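# Move the coaster can onto the turntable's orange spot

## Task

Pick up the can sitting on the coaster and place it upright on the orange spot of the turntable, without disturbing the other cans already standing on the turntable; then open the gripper and pull the arm away from it.

## Robot and tools

Robot: two Doosan M1013 arms, left_arm and right_arm, each with a Robotiq 140 two-finger gripper and a wrist camera. The left gripper's fingers are rigid. The right gripper's fingers can fold: only a grip on the outer quarter of the pads, near the tips, squeezes as commanded. Deeper grips may fold round a part, hold it loosely or lose it later. Pressing fingertips down on a surface also folds them unless the gripper is fully shut.

Frames: poses, velocities and targets in results are in the scene frame. Its origin is on the table top midway between the arms, +x points out over the table, +z up, and left_arm sits on the +y side. Calibrated bases: left_arm (+0.065, +0.630, 0) m, right_arm (+0.078, -0.615, 0) m, both nearly unrotated. Gripper axes: fingers point along +z, open and close along y. end_effector_position is the point between the closed pads; the fingertips extend about 33 mm past it at gaps up to 40 mm, about 9 mm when fully open. Reported poses may be a few cm off, worse at long reach.

Row layout, shared by execute_actions and move: 18 numbers, each in [-1, 1], always for both arms. First left_arm: dx, dy, dz, rx, ry, rz, gripper position, force_limit, speed; then the same nine for right_arm. The six pose numbers are an offset, not a pose: they are measured from that arm's Hand target as it was when the action or move began, along that Hand target's own axes. 1.0 equals 0.6 m for dx-dz and 180 degrees for rx-rz; rx, ry, rz form a single rotation vector. All six zero means stay at (or return to) the Hand target. Gripper position: +1 fully open (140 mm), about -0.8 pads touch, -1 closes until blocked. force_limit sets grip force after a slow close (about 14 N at -1, 40 N at 0, 58 N at +1); speed sets finger speed (about 30, 140, 250 mm/s at -1, 0, +1), and a faster close squeezes harder. To keep a gripper unchanged, resend its previous three numbers; a 0 is a real command.

execute_actions(actions, cameras): actions is a list of actions; each action is a table of up to 15 rows, one row per 1/30 s step, and the last row is held to fill 15 steps. Every row counts from the start-of-action Hand target, so repeating an offset moves further. An empty list just reports state and images.

move(target, speed, blend, stop_force, zero, blocking, cameras): target is one 18-number row or a list of up to 15 rows, each offset from the same starting Hand targets. speed is path top speed in m/s, 0.002 to 0.5 (default 0.25), one value or one per target. blend, in m, rounds corners in a list. stop_force, 10 to 80 N, ends an arm's path when it senses that much push along its motion; it is unreliable near stretched or straight-wrist poses, with rotating grippers, and cannot be combined with blocking=false. Leave it out when backing off a contact. Keep finger numbers identical across a list to avoid pauses. The result adds a move: line (done, off_target, moving, held, fault) and limits (paced = clipped, held = checks withheld steps). Paths ignore obstacles and the other arm.

wait(seconds 0 to 10), stop() to brake a running move, zoom_image(camera, region [x0,y0,x1,y1] pixels, max 504x504) on cam_high, cam_left_wrist or cam_right_wrist (each 896x504), read_manual for licences, and finished_scene(scene) to end the scene irreversibly once the can stands on the spot and the robot has let go.

Reading results: Hand target is the last commanded pose after clipping; the controller clips each step to within 70 mm and 16 degrees of the measured gripper, so the gripper may rest short and the next command reasks. Gripping succeeded when object_status is 2 (0 moving, 1 blocked while opening, 2 blocked while closing, 3 reached position or pads met). position_measured is in counts: 3 open, 75 about 100 mm, 139 about 60 mm, 200 about 20 mm, 230 closed. Joint torques, external torques and flange force help detect contact; velocities say within noise when still. MOTOR HOT warns before an over-temperature stop.

Avoid: hard or fast contacts (a force of 144 N or joint torque at its limit stops the arm for 10 s; limits waist and shoulder 316, elbow 148, wrist joints 41.8 N m); pushing beyond firm contact; arms hitting each other; paths passing close to an arm's own base; dropping the can, releasing it while moving, knocking over the turntable cans, or anything leaving the table. Approach slowly, grip the can near its middle, lower it gently onto the spot, open, then retreat upward. Outside tugs on held parts may occur. Faster completion and smooth, low-effort motion are better.

Each tool is called after ">>>" by a JSON object that holds its "fn" and its "kwargs".

## Session

>>> {"fn": "execute_actions", "kwargs": {"actions": []}}

Scene clock: 0.00 s.
left_arm: end_effector_position=(+0.2387, +0.1077, +0.2010) position_measured=3 object_status=3 end_effector_quat_wxyz=(-0.161, +0.606, -0.383, +0.679) | right_arm: end_effector_position=(+0.4617, -0.1410, +0.2519) position_measured=3 object_status=3 end_effector_quat_wxyz=(+0.724, +0.144, -0.663, -0.124)
Joint positions: left_arm=[-2.014 0.377 2.384 1.49 1.574 -0.395] | right_arm=[0.56 0.79 1.49 0.773 2.361 -1.395]
Joint velocities: within noise
Joint torques (N m): no reading
External joint torques (N m): no reading
Flange force (N): no reading
Hand target: left_arm +0.2387, +0.1077, +0.2010; -0.161, +0.606, -0.383, +0.679 | right_arm +0.4617, -0.1410, +0.2519; +0.724, +0.144, -0.663, -0.124
Tool commands: left_gripper/position=+1.0 left_gripper/force_limit=+1.0 left_gripper/speed=+1.0 right_gripper/position=+1.0 right_gripper/force_limit=+1.0 right_gripper/speed=+1.0

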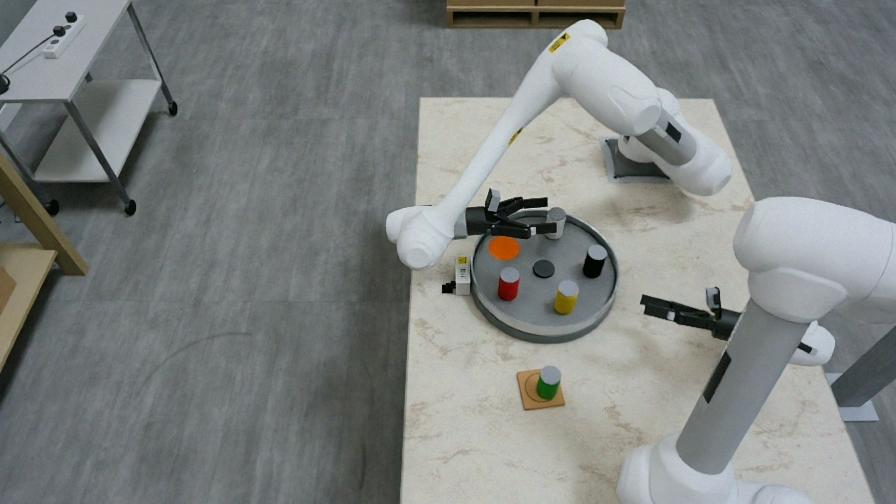

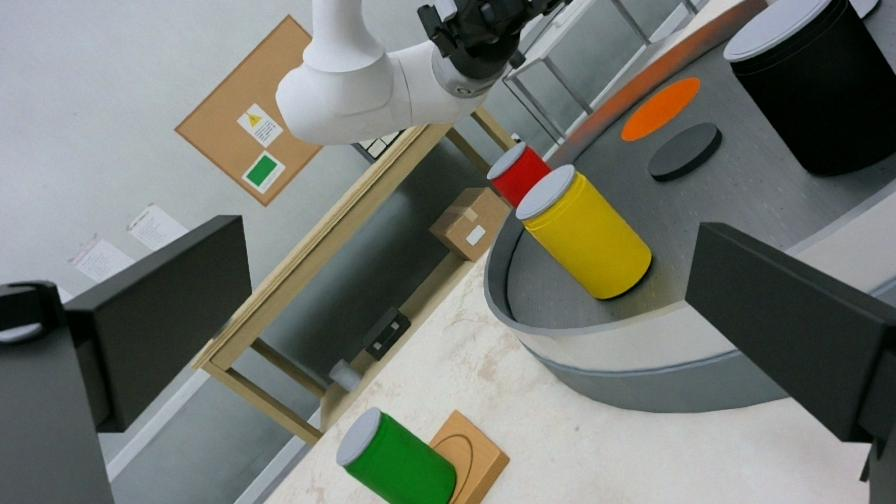

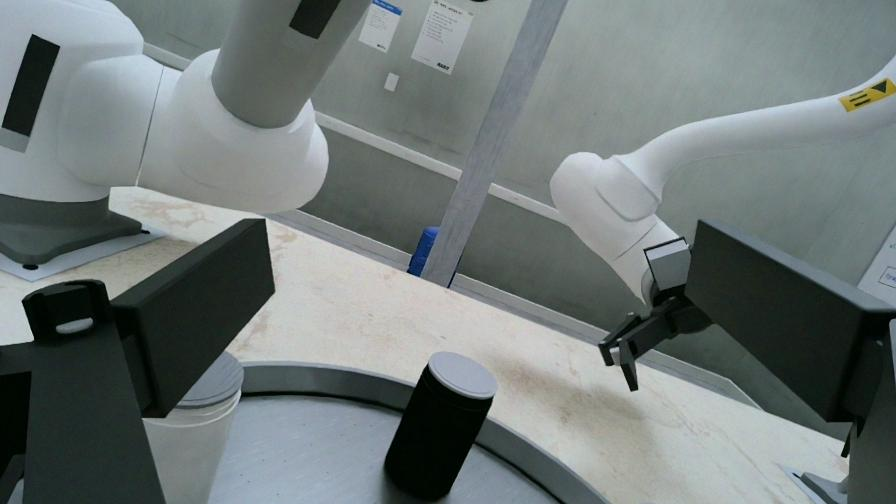

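>>> {"fn": "zoom_image", "kwargs": {"camera": "cam_high", "region": [400, 170, 680, 430]}}

>>> {"fn": "zoom_image", "kwargs": {"camera": "cam_high", "region": [430, 240, 500, 310]}}

>>> {"fn": "zoom_image", "kwargs": {"camera": "cam_high", "region": [500, 350, 590, 420]}}

Scaled by 1.800 from the camera's 896x504 image, which has a finer 1280x720 frame.

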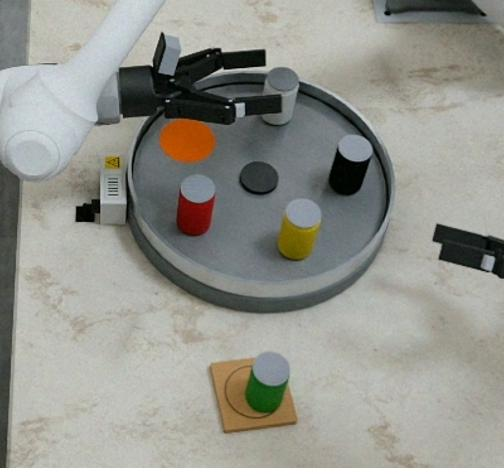

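Scaled by 7.200 from the camera's 896x504 image, which has a finer 1280x720 frame.

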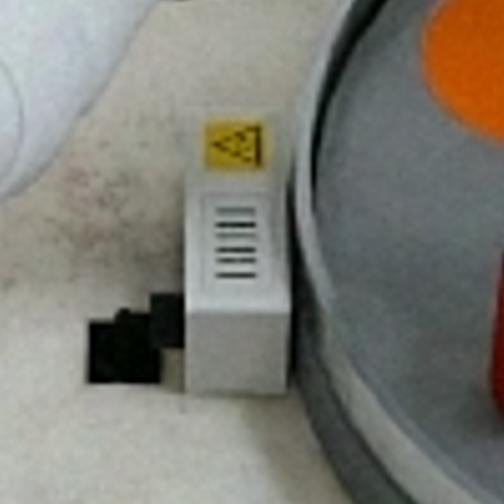

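Scaled by 5.600 from the camera's 896x504 image, which has a finer 1280x720 frame.

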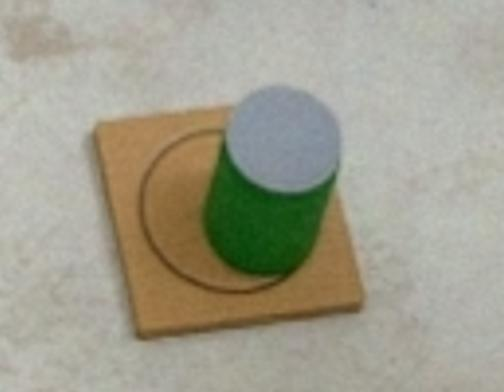

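>>> {"fn": "wait", "kwargs": {"seconds": 1, "cameras": ["cam_high", "cam_left_wrist"]}}

Scene clock: 2.40 s.
left_arm: end_effector_position=(+0.2387, +0.1077, +0.2010) position_measured=3 object_status=3 end_effector_quat_wxyz=(-0.161, +0.606, -0.383, +0.679) | right_arm: end_effector_position=(+0.4617, -0.1410, +0.2519) position_measured=3 object_status=3 end_effector_quat_wxyz=(+0.724, +0.144, -0.663, -0.124)
Joint positions: left_arm=[-2.014 0.377 2.384 1.49 1.574 -0.395] | right_arm=[0.56 0.79 1.49 0.773 2.361 -1.395]
Joint velocities: within noise
Joint torques (N m): left_arm=[-3.98 -58.92 -18.86 1.13 2.4 -0.2] | right_arm=[-0.8 -102.42 -29.96 2.82 2.21 -0.15]
External joint torques (N m): left_arm=[4.39 1.49 -0.35 -0.05 0.1 0.16] | right_arm=[0.72 -4.88 -2.28 0.61 0.13 0.17]
Flange force (N): left_arm=[0.3 3.8 9.9] | right_arm=[5.3 4.1 0.9]
Hand target: left_arm +0.2387, +0.1077, +0.2010; -0.161, +0.606, -0.383, +0.679 | right_arm +0.4617, -0.1410, +0.2519; +0.724, +0.144, -0.663, -0.124
Tool commands: left_gripper/position=+1.0 left_gripper/force_limit=+1.0 left_gripper/speed=+1.0 right_gripper/position=+1.0 right_gripper/force_limit=+1.0 right_gripper/speed=+1.0
wait: 1.00 s; at rest from the start
camera_calibration:
cam_left_wrist: T_world_to_cam=[[-0.255521, -0.673359, -0.693755, 0.279297], [-0.121092, 0.734216, -0.66803, 0.0889608], [0.95919, -0.0866874, -0.269146, -0.0210661], [0, 0, 0, 1]] pos_world=[0.102345, 0.120925, 0.247523]
Images, in order (width x height): cam_high 896x504, cam_left_wrist 896x504.

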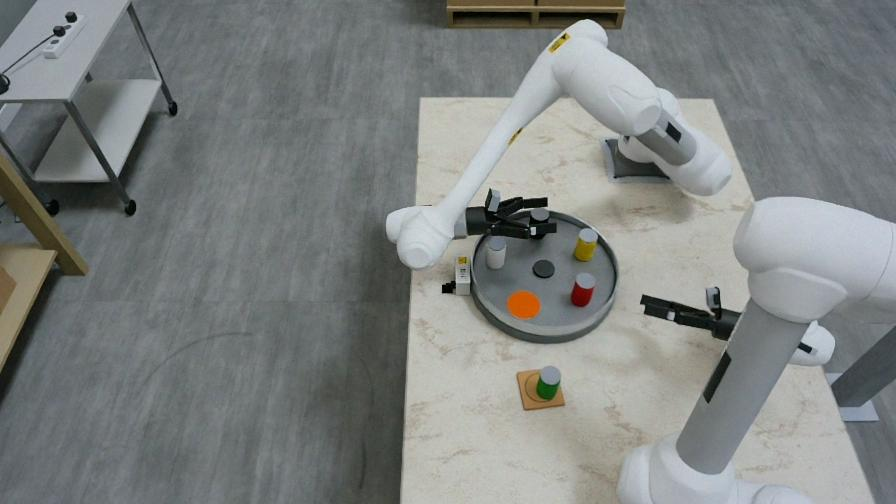

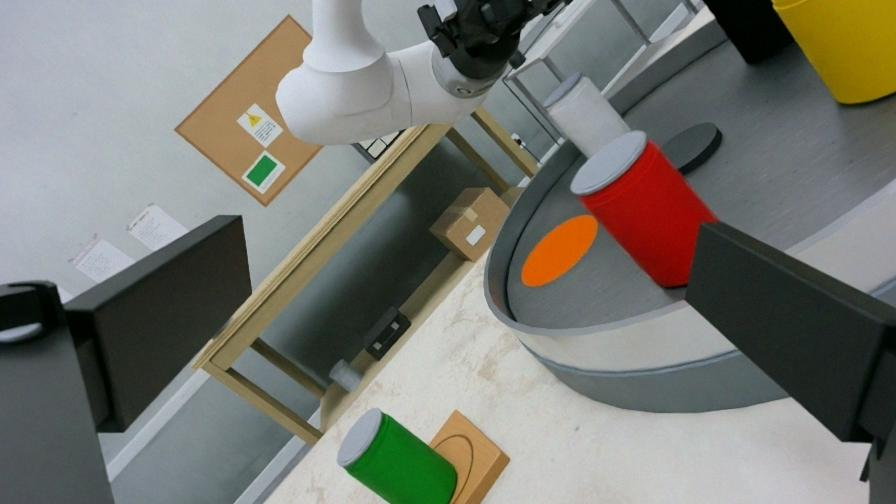

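>>> {"fn": "wait", "kwargs": {"seconds": 0.5, "cameras": ["cam_high"]}}

>>> {"fn": "zoom_image", "kwargs": {"camera": "cam_high", "region": [400, 170, 680, 430]}}

>>> {"fn": "wait", "kwargs": {"seconds": 0.5, "cameras": ["cam_high"]}}

>>> {"fn": "zoom_image", "kwargs": {"camera": "cam_high", "region": [400, 170, 680, 430]}}

>>> {"fn": "wait", "kwargs": {"seconds": 1.0, "cameras": ["cam_high"]}}

>>> {"fn": "zoom_image", "kwargs": {"camera": "cam_high", "region": [400, 170, 680, 430]}}

Scene clock: 3.77 s.
left_arm: end_effector_position=(+0.2387, +0.1077, +0.2010) position_measured=3 object_status=3 end_effector_quat_wxyz=(-0.161, +0.606, -0.383, +0.679) | right_arm: end_effector_position=(+0.4617, -0.1410, +0.2519) position_measured=3 object_status=3 end_effector_quat_wxyz=(+0.724, +0.144, -0.663, -0.124)
Joint positions: left_arm=[-2.014 0.377 2.384 1.49 1.574 -0.395] | right_arm=[0.56 0.79 1.49 0.773 2.361 -1.395]
Joint velocities: within noise
Joint torques (N m): left_arm=[-3.77 -58.41 -18.9 1.02 2.34 -0.21] | right_arm=[-1.23 -102.04 -30.04 2.82 2.18 -0.14]
External joint torques (N m): left_arm=[3.76 1.3 -0.38 0.1 0.15 0.17] | right_arm=[1.37 -5.93 -2.31 0.61 0.16 0.15]
Flange force (N): left_arm=[0.5 3.4 8.8] | right_arm=[6.2 4.5 2.3]
Hand target: left_arm +0.2387, +0.1077, +0.2010; -0.161, +0.606, -0.383, +0.679 | right_arm +0.4617, -0.1410, +0.2519; +0.724, +0.144, -0.663, -0.124
Tool commands: left_gripper/position=+1.0 left_gripper/force_limit=+1.0 left_gripper/speed=+1.0 right_gripper/position=+1.0 right_gripper/force_limit=+1.0 right_gripper/speed=+1.0
wait: 0.50 s; at rest from the start
Images, in order (width x height): cam_high 896x504.

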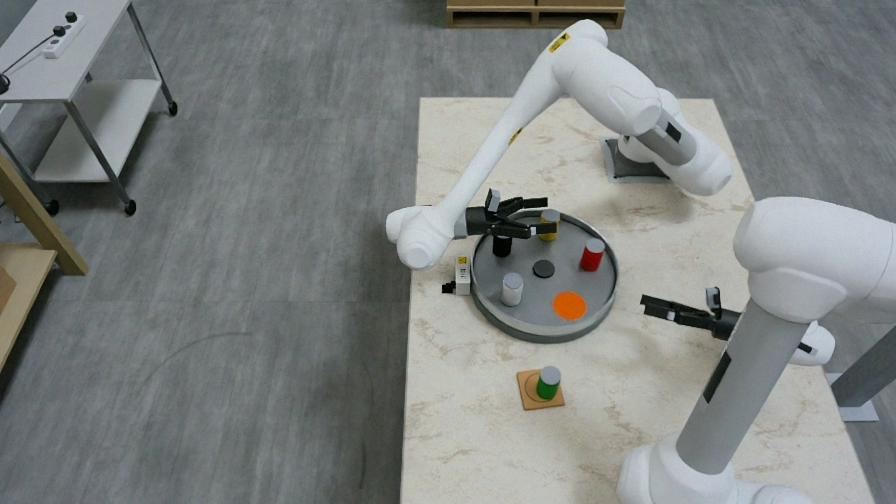

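Scaled by 1.800 from the camera's 896x504 image, which has a finer 1280x720 frame.

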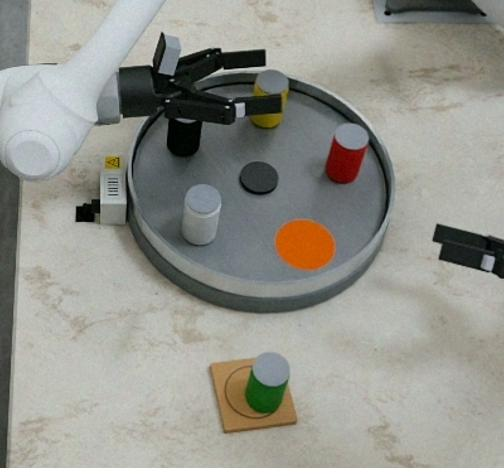

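Scene clock: 4.27 s.
left_arm: end_effector_position=(+0.2387, +0.1077, +0.2010) position_measured=3 object_status=3 end_effector_quat_wxyz=(-0.161, +0.606, -0.383, +0.679) | right_arm: end_effector_position=(+0.4617, -0.1410, +0.2519) position_measured=3 object_status=3 end_effector_quat_wxyz=(+0.724, +0.144, -0.663, -0.124)
Joint positions: left_arm=[-2.014 0.377 2.384 1.49 1.574 -0.395] | right_arm=[0.56 0.79 1.49 0.773 2.361 -1.395]
Joint velocities: within noise
Joint torques (N m): left_arm=[-3.37 -58.56 -18.95 1.01 2.42 -0.17] | right_arm=[-0.81 -102.09 -30.12 2.82 2.19 -0.16]
External joint torques (N m): left_arm=[3.43 1.44 -0.32 0.11 0.08 0.13] | right_arm=[0.47 -5.12 -2.02 0.6 0.15 0.18]
Flange force (N): left_arm=[0.1 3.6 8.1] | right_arm=[5.7 3.5 1.5]
Hand target: left_arm +0.2387, +0.1077, +0.2010; -0.161, +0.606, -0.383, +0.679 | right_arm +0.4617, -0.1410, +0.2519; +0.724, +0.144, -0.663, -0.124
Tool commands: left_gripper/position=+1.0 left_gripper/force_limit=+1.0 left_gripper/speed=+1.0 right_gripper/position=+1.0 right_gripper/force_limit=+1.0 right_gripper/speed=+1.0
wait: 0.50 s; at rest by 0.17 s
Images, in order (width x height): cam_high 896x504.

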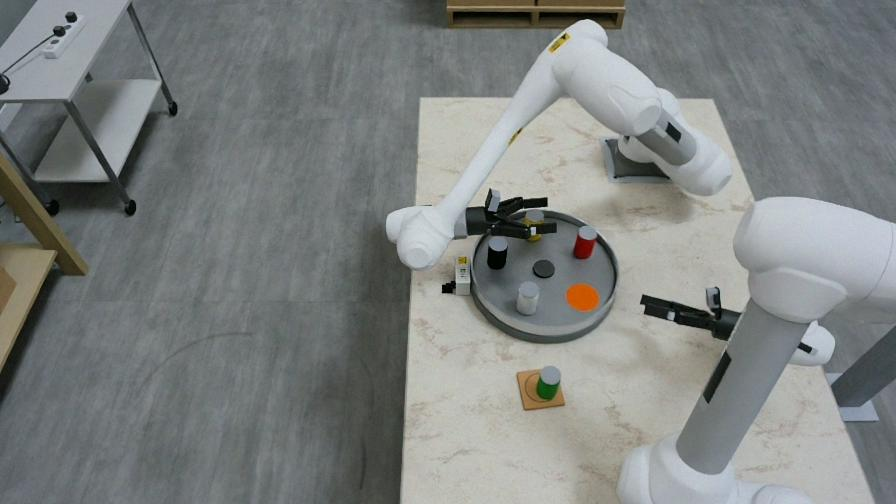

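Scaled by 1.800 from the camera's 896x504 image, which has a finer 1280x720 frame.

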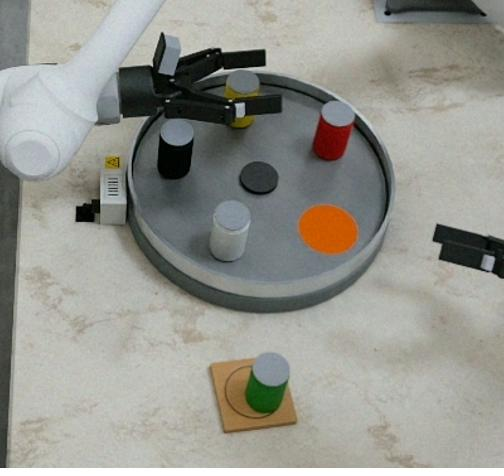

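Scene clock: 5.27 s.
left_arm: end_effector_position=(+0.2387, +0.1077, +0.2010) position_measured=3 object_status=3 end_effector_quat_wxyz=(-0.161, +0.606, -0.383, +0.679) | right_arm: end_effector_position=(+0.4617, -0.1410, +0.2519) position_measured=3 object_status=3 end_effector_quat_wxyz=(+0.724, +0.144, -0.663, -0.124)
Joint positions: left_arm=[-2.014 0.377 2.384 1.49 1.574 -0.395] | right_arm=[0.56 0.79 1.49 0.773 2.361 -1.395]
Joint velocities: within noise
Joint torques (N m): left_arm=[-3.43 -58.15 -19 1.13 2.3 -0.21] | right_arm=[-0.65 -102.08 -30.01 2.81 2.15 -0.18]
External joint torques (N m): left_arm=[3.54 0.82 -0.39 0 0.2 0.17] | right_arm=[0.49 -5.76 -2.29 0.62 0.19 0.19]
Flange force (N): left_arm=[0.9 2.3 8.0] | right_arm=[6.5 3.8 1.6]
Hand target: left_arm +0.2387, +0.1077, +0.2010; -0.161, +0.606, -0.383, +0.679 | right_arm +0.4617, -0.1410, +0.2519; +0.724, +0.144, -0.663, -0.124
Tool commands: left_gripper/position=+1.0 left_gripper/force_limit=+1.0 left_gripper/speed=+1.0 right_gripper/position=+1.0 right_gripper/force_limit=+1.0 right_gripper/speed=+1.0
wait: 1.00 s; at rest by 0.17 s
Images, in order (width x height): cam_high 896x504.

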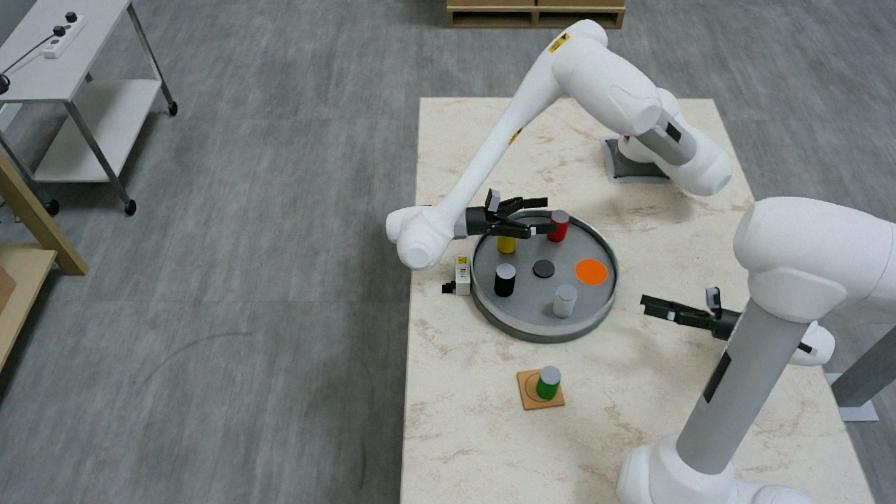

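Scaled by 1.800 from the camera's 896x504 image, which has a finer 1280x720 frame.

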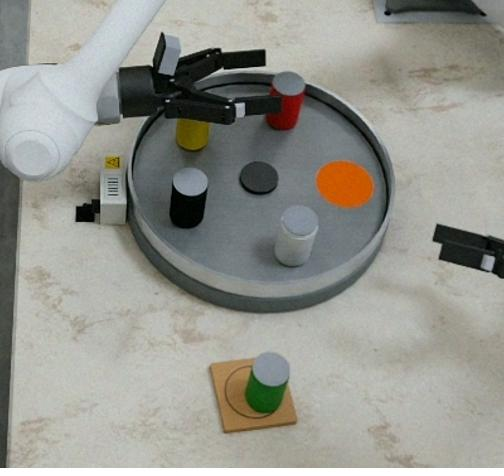

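>>> {"fn": "move", "kwargs": {"target": [-0.1483, -0.3168, 0.2853, -0.1185, -0.4995, -0.2817, 1, 0, 0, 0.2777, -0.3368, 0.029, 0, 0, 0, 1, 1, 1], "speed": 0.4}}

Scene clock: 14.23 s.
left_arm: end_effector_position=(+0.4663, +0.2373, +0.2700) position_measured=3 object_status=3 end_effector_quat_wxyz=(+0.000, +1.000, +0.000, +0.000) | right_arm: end_effector_position=(+0.4618, -0.3911, +0.3316) position_measured=3 object_status=3 end_effector_quat_wxyz=(+0.724, +0.144, -0.663, -0.124)
Joint positions: left_arm=[-0.872 0.044 1.835 0 1.263 0.735] | right_arm=[0.276 0.568 1.726 0.374 2.466 -1.677]
Joint velocities: within noise
Joint torques (N m): left_arm=[-4.79 -44.83 -38.98 4.18 -0.33 -0.16] | right_arm=[-1.01 -83.27 -28.5 2.93 2.51 -0.23]
External joint torques (N m): left_arm=[4.81 0.63 -0.75 -0.06 0.3 0.16] | right_arm=[1.22 -4.56 -2.11 0.62 0.15 0.25]
Flange force (N): left_arm=[8.2 -4.4 -1.2] | right_arm=[5.0 5.3 1.7]
Hand target: left_arm +0.4663, +0.2373, +0.2700; +0.000, +1.000, +0.000, +0.000 | right_arm +0.4618, -0.3911, +0.3316; +0.724, +0.144, -0.663, -0.124
Off the commanded pose: left_arm 0.000 m, 0 deg | right_arm 0.000 m, 0 deg.
move: done
camera_calibration:
cam_left_wrist: T_world_to_cam=[[0.0280443, -0.999597, 0.00435292, 0.229232], [-0.94196, -0.0249694, 0.334796, 0.359546], [-0.334552, -0.0134894, -0.942281, 0.558064], [0, 0, 0, 1]] pos_world=[0.518951, 0.245646, 0.404481]
cam_right_wrist: T_world_to_cam=[[-0.0322723, 0.926167, 0.37573, 0.267021], [0.254006, 0.371184, -0.893143, 0.325593], [-0.966664, 0.0666139, -0.247231, 0.697989], [0, 0, 0, 1]] pos_world=[0.600636, -0.414657, 0.363038]

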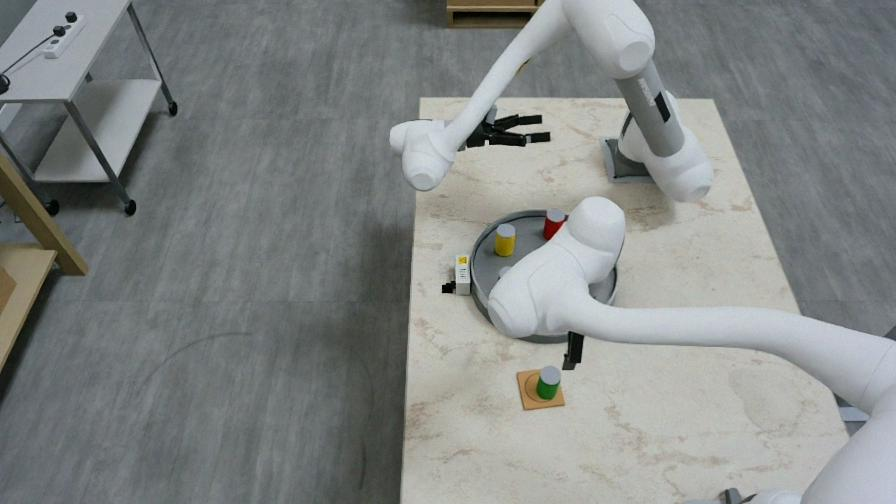

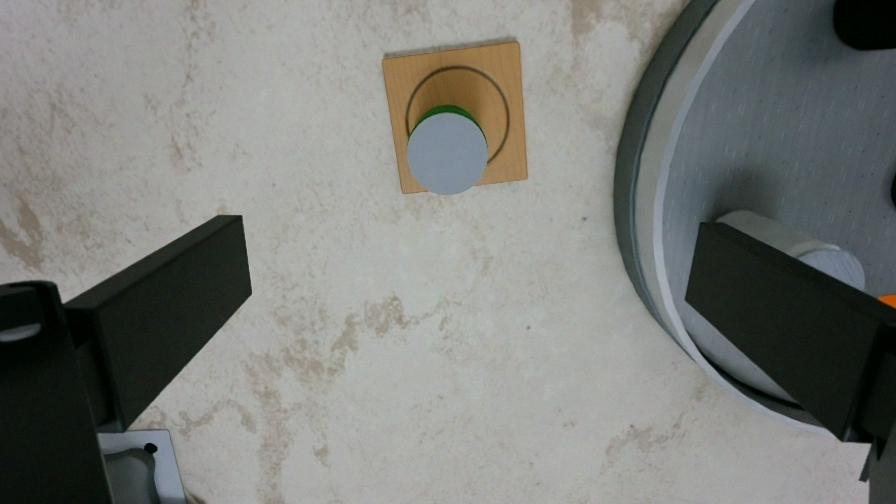

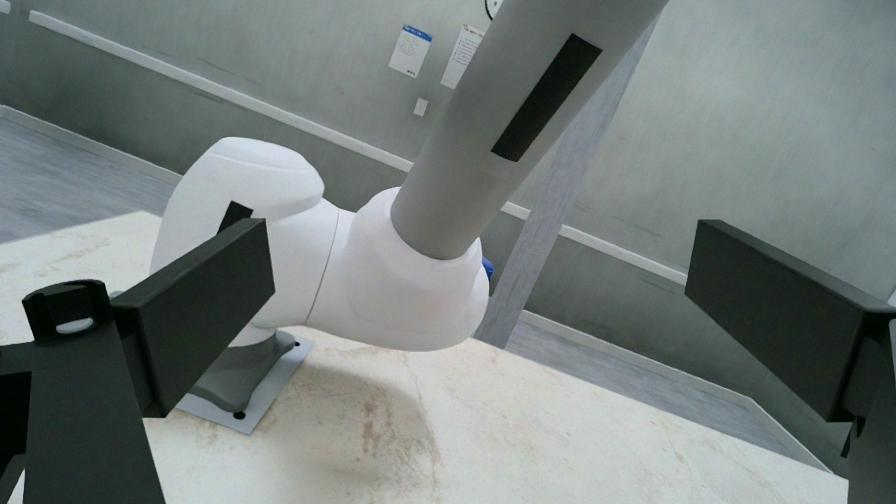

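>>> {"fn": "move", "kwargs": {"target": [0.0178, -0.0087, 0.33, 0, 0, 0, 0.2, -0.05, 0, 0, 0, 0, 0, 0, 0, 1, 1, 1], "speed": 0.25}}

>>> {"fn": "zoom_image", "kwargs": {"camera": "cam_left_wrist", "region": [200, 50, 704, 504]}}

Scene clock: 16.80 s.
left_arm: end_effector_position=(+0.4771, +0.2424, +0.0720) position_measured=104 object_status=3 end_effector_quat_wxyz=(+0.000, +1.000, +0.000, +0.000) | right_arm: end_effector_position=(+0.4618, -0.3911, +0.3316) position_measured=3 object_status=3 end_effector_quat_wxyz=(+0.724, +0.144, -0.663, -0.124)
Joint positions: left_arm=[-0.852 0.214 2.043 0 0.885 0.756] | right_arm=[0.276 0.568 1.726 0.374 2.466 -1.677]
Joint velocities: within noise
Joint torques (N m): left_arm=[-3.07 -55.33 -31.38 3.37 -0.24 -0.18] | right_arm=[-1.17 -83.09 -28.44 2.92 2.54 -0.15]
External joint torques (N m): left_arm=[3.03 1.13 -1.02 -0.03 0.19 0.18] | right_arm=[1.56 -4.55 -2 0.6 0.12 0.17]
Flange force (N): left_arm=[6.7 -1.5 0.1] | right_arm=[4.7 5.4 2.0]
Hand target: left_arm +0.4770, +0.2424, +0.0720; +0.000, +1.000, +0.000, +0.000 | right_arm +0.4618, -0.3911, +0.3316; +0.724, +0.144, -0.663, -0.124
Off the commanded pose: left_arm 0.000 m, 0 deg | right_arm 0.000 m, 0 deg.
move: done
camera_calibration:
cam_left_wrist: T_world_to_cam=[[0.0281108, -0.999595, 0.00438442, 0.234931], [-0.941971, -0.025022, 0.33476, 0.43612], [-0.334515, -0.0135404, -0.942293, 0.375203], [0, 0, 0, 1]] pos_world=[0.529719, 0.250829, 0.206526]
cam_right_wrist: T_world_to_cam=[[-0.0322581, 0.926167, 0.375733, 0.26702], [0.254021, 0.371181, -0.893139, 0.32559], [-0.966661, 0.0666332, -0.24724, 0.698002], [0, 0, 0, 1]] pos_world=[0.600638, -0.414668, 0.363043]

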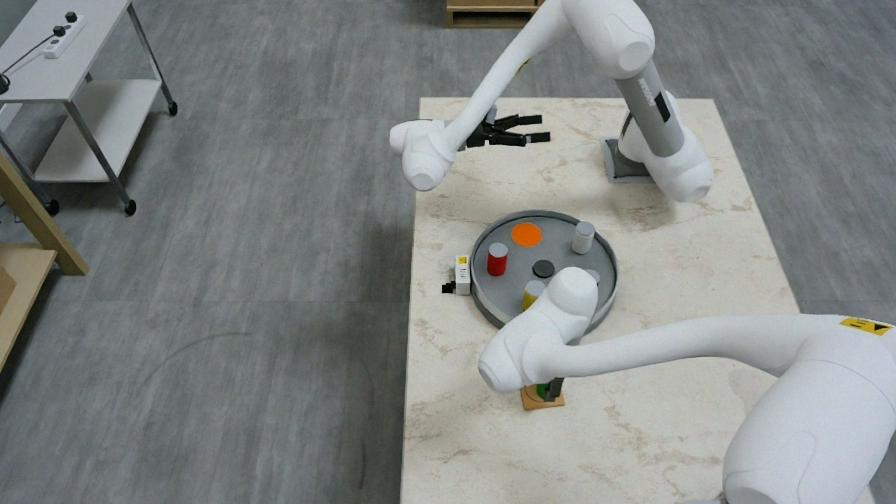

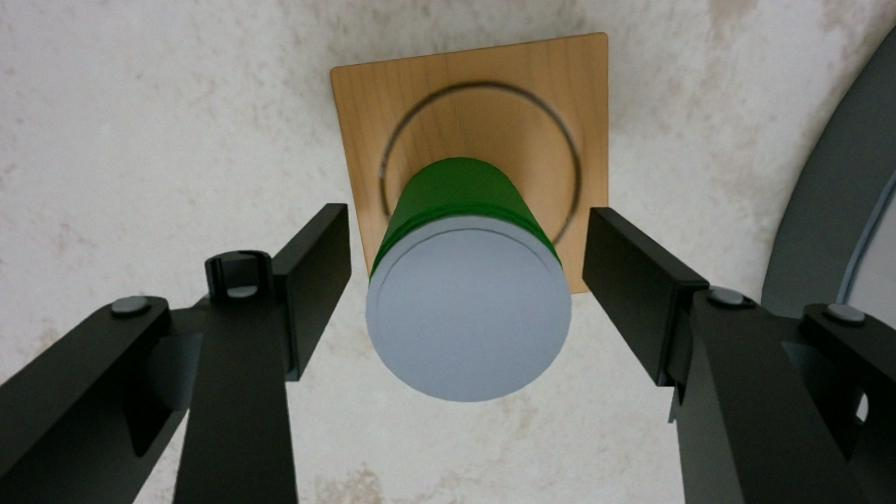

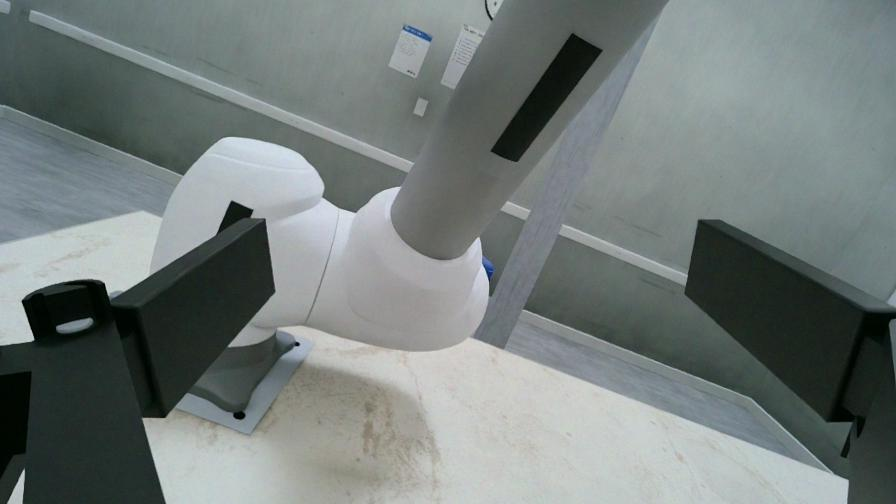

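Scaled by 1.000.

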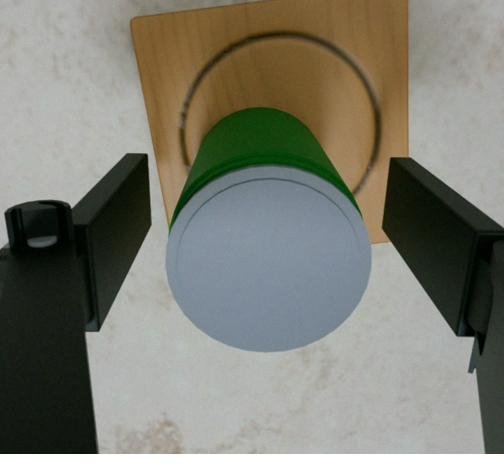

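>>> {"fn": "execute_actions", "kwargs": {"actions": [[[0, 0, 0, 0, 0, 0, -1, -0.05, -1, 0, 0, 0, 0, 0, 0, 1, 1, 1]], [[0, 0, 0, 0, 0, 0, -1, -0.05, -1, 0, 0, 0, 0, 0, 0, 1, 1, 1]]], "cameras": ["cam_left_wrist"]}}

>>> {"fn": "wait", "kwargs": {"seconds": 0.5, "cameras": ["cam_high", "cam_left_wrist"]}}

Scene clock: 18.37 s.
left_arm: end_effector_position=(+0.4770, +0.2424, +0.0720) position_measured=151 object_status=0 end_effector_quat_wxyz=(+0.000, +1.000, +0.000, +0.000) | right_arm: end_effector_position=(+0.4618, -0.3911, +0.3316) position_measured=3 object_status=3 end_effector_quat_wxyz=(+0.724, +0.144, -0.663, -0.124)
Joint positions: left_arm=[-0.852 0.214 2.043 0 0.885 0.756] | right_arm=[0.276 0.568 1.726 0.374 2.466 -1.677]
Joint velocities: within noise
Joint torques (N m): left_arm=[-3.46 -50 -29.24 3.33 -0.87 -0.09] | right_arm=[-0.63 -83.48 -28.41 2.95 2.49 -0.18]
External joint torques (N m): left_arm=[3.53 -4.16 -2.97 -0.01 0.83 0.09] | right_arm=[0.23 -3.55 -2.06 0.59 0.16 0.2]
External joint torques at the end of the 1st action: left_arm=[3.85 1.45 -0.81 -0.05 0.22 0.1] | right_arm=[0.9 -4.82 -2.2 0.65 0.14 0.19]
Flange force (N): left_arm=[4.6 -4.4 -8.8] | right_arm=[4.4 3.8 0.2]
Flange force at the end of the 1st action (N): left_arm=[7.7 -2.3 0.6] | right_arm=[5.5 4.9 1.7]
Hand target: left_arm +0.4770, +0.2424, +0.0720; +0.000, +1.000, +0.000, +0.000 | right_arm +0.4618, -0.3911, +0.3316; +0.724, +0.144, -0.663, -0.124
Off the commanded pose: left_arm 0.000 m, 0 deg | right_arm 0.000 m, 0 deg.
Step readings (end_effector_position of left_arm | right_arm; steps 1 to 15: 1st action; 16 to 30: 2nd action):
0: (+0.4770, +0.2424, +0.0720) | (+0.4618, -0.3911, +0.3316)
1: (+0.4770, +0.2424, +0.0720) | (+0.4618, -0.3911, +0.3316)
2: (+0.4770, +0.2424, +0.0720) | (+0.4618, -0.3911, +0.3316)
4: (+0.4770, +0.2424, +0.0720) | (+0.4618, -0.3911, +0.3316)
8: (+0.4770, +0.2424, +0.0720) | (+0.4618, -0.3911, +0.3316)
15: (+0.4770, +0.2424, +0.0720) | (+0.4618, -0.3911, +0.3316)
16: (+0.4770, +0.2424, +0.0720) | (+0.4618, -0.3911, +0.3316)
17: (+0.4770, +0.2424, +0.0720) | (+0.4618, -0.3911, +0.3316)
19: (+0.4770, +0.2424, +0.0720) | (+0.4618, -0.3911, +0.3316)
23: (+0.4770, +0.2424, +0.0720) | (+0.4618, -0.3911, +0.3316)
30: (+0.4770, +0.2424, +0.0720) | (+0.4618, -0.3911, +0.3316)
camera_calibration:
cam_left_wrist: T_world_to_cam=[[0.0281106, -0.999595, 0.00432386, 0.234953], [-0.941953, -0.0250413, 0.334811, 0.436117], [-0.334567, -0.0134846, -0.942275, 0.375156], [0, 0, 0, 1]] pos_world=[0.529711, 0.250838, 0.206468]
Images, in order (width x height): cam_left_wrist 896x504.

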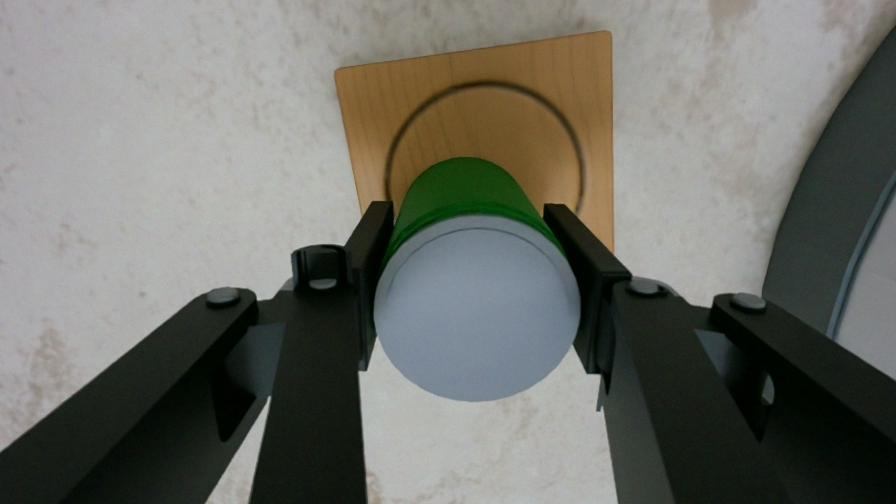

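Scene clock: 18.87 s.
left_arm: end_effector_position=(+0.4770, +0.2424, +0.0720) position_measured=151 object_status=2 end_effector_quat_wxyz=(+0.000, +1.000, +0.000, +0.000) | right_arm: end_effector_position=(+0.4618, -0.3911, +0.3316) position_measured=3 object_status=3 end_effector_quat_wxyz=(+0.724, +0.144, -0.663, -0.124)
Joint positions: left_arm=[-0.852 0.214 2.043 0 0.885 0.756] | right_arm=[0.276 0.568 1.726 0.374 2.466 -1.677]
Joint velocities: within noise
Joint torques (N m): left_arm=[-3.46 -50.83 -29.02 3.34 -0.9 -0.12] | right_arm=[-0.76 -83.83 -28.56 2.93 2.51 -0.17]
External joint torques (N m): left_arm=[3.46 -3.3 -3.29 0 0.86 0.12] | right_arm=[0.77 -4.03 -2.01 0.61 0.15 0.18]
Flange force (N): left_arm=[5.9 -3.1 -8.2] | right_arm=[4.6 4.5 1.1]
Hand target: left_arm +0.4770, +0.2424, +0.0720; +0.000, +1.000, +0.000, +0.000 | right_arm +0.4618, -0.3911, +0.3316; +0.724, +0.144, -0.663, -0.124
Tool commands: left_gripper/position=-1.0 left_gripper/force_limit=-0.05 left_gripper/speed=-1.0 right_gripper/position=+1.0 right_gripper/force_limit=+1.0 right_gripper/speed=+1.0
Off the commanded pose: left_arm 0.000 m, 0 deg | right_arm 0.000 m, 0 deg.
wait: 0.50 s; at rest by 0.17 s
camera_calibration:
cam_left_wrist: T_world_to_cam=[[0.0281107, -0.999595, 0.00432391, 0.234953], [-0.941953, -0.0250414, 0.334811, 0.436117], [-0.334567, -0.0134847, -0.942275, 0.375156], [0, 0, 0, 1]] pos_world=[0.529711, 0.250838, 0.206468]
Images, in order (width x height): cam_high 896x504, cam_left_wrist 896x504.

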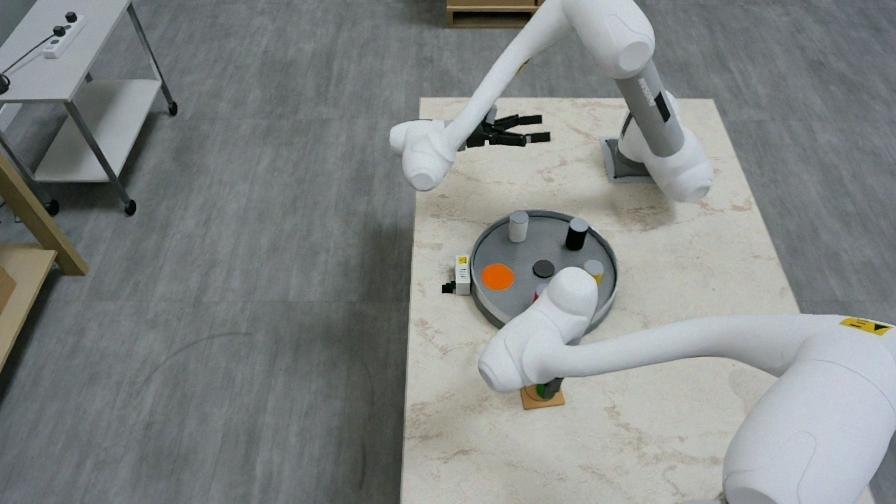

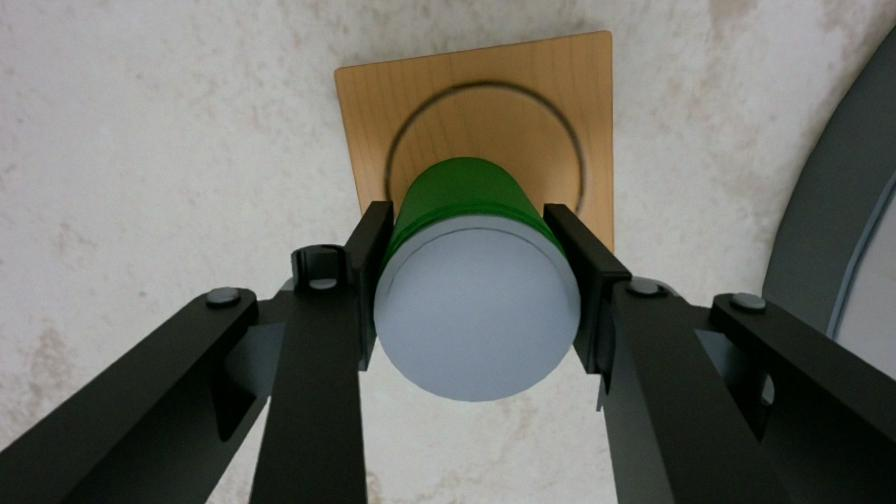

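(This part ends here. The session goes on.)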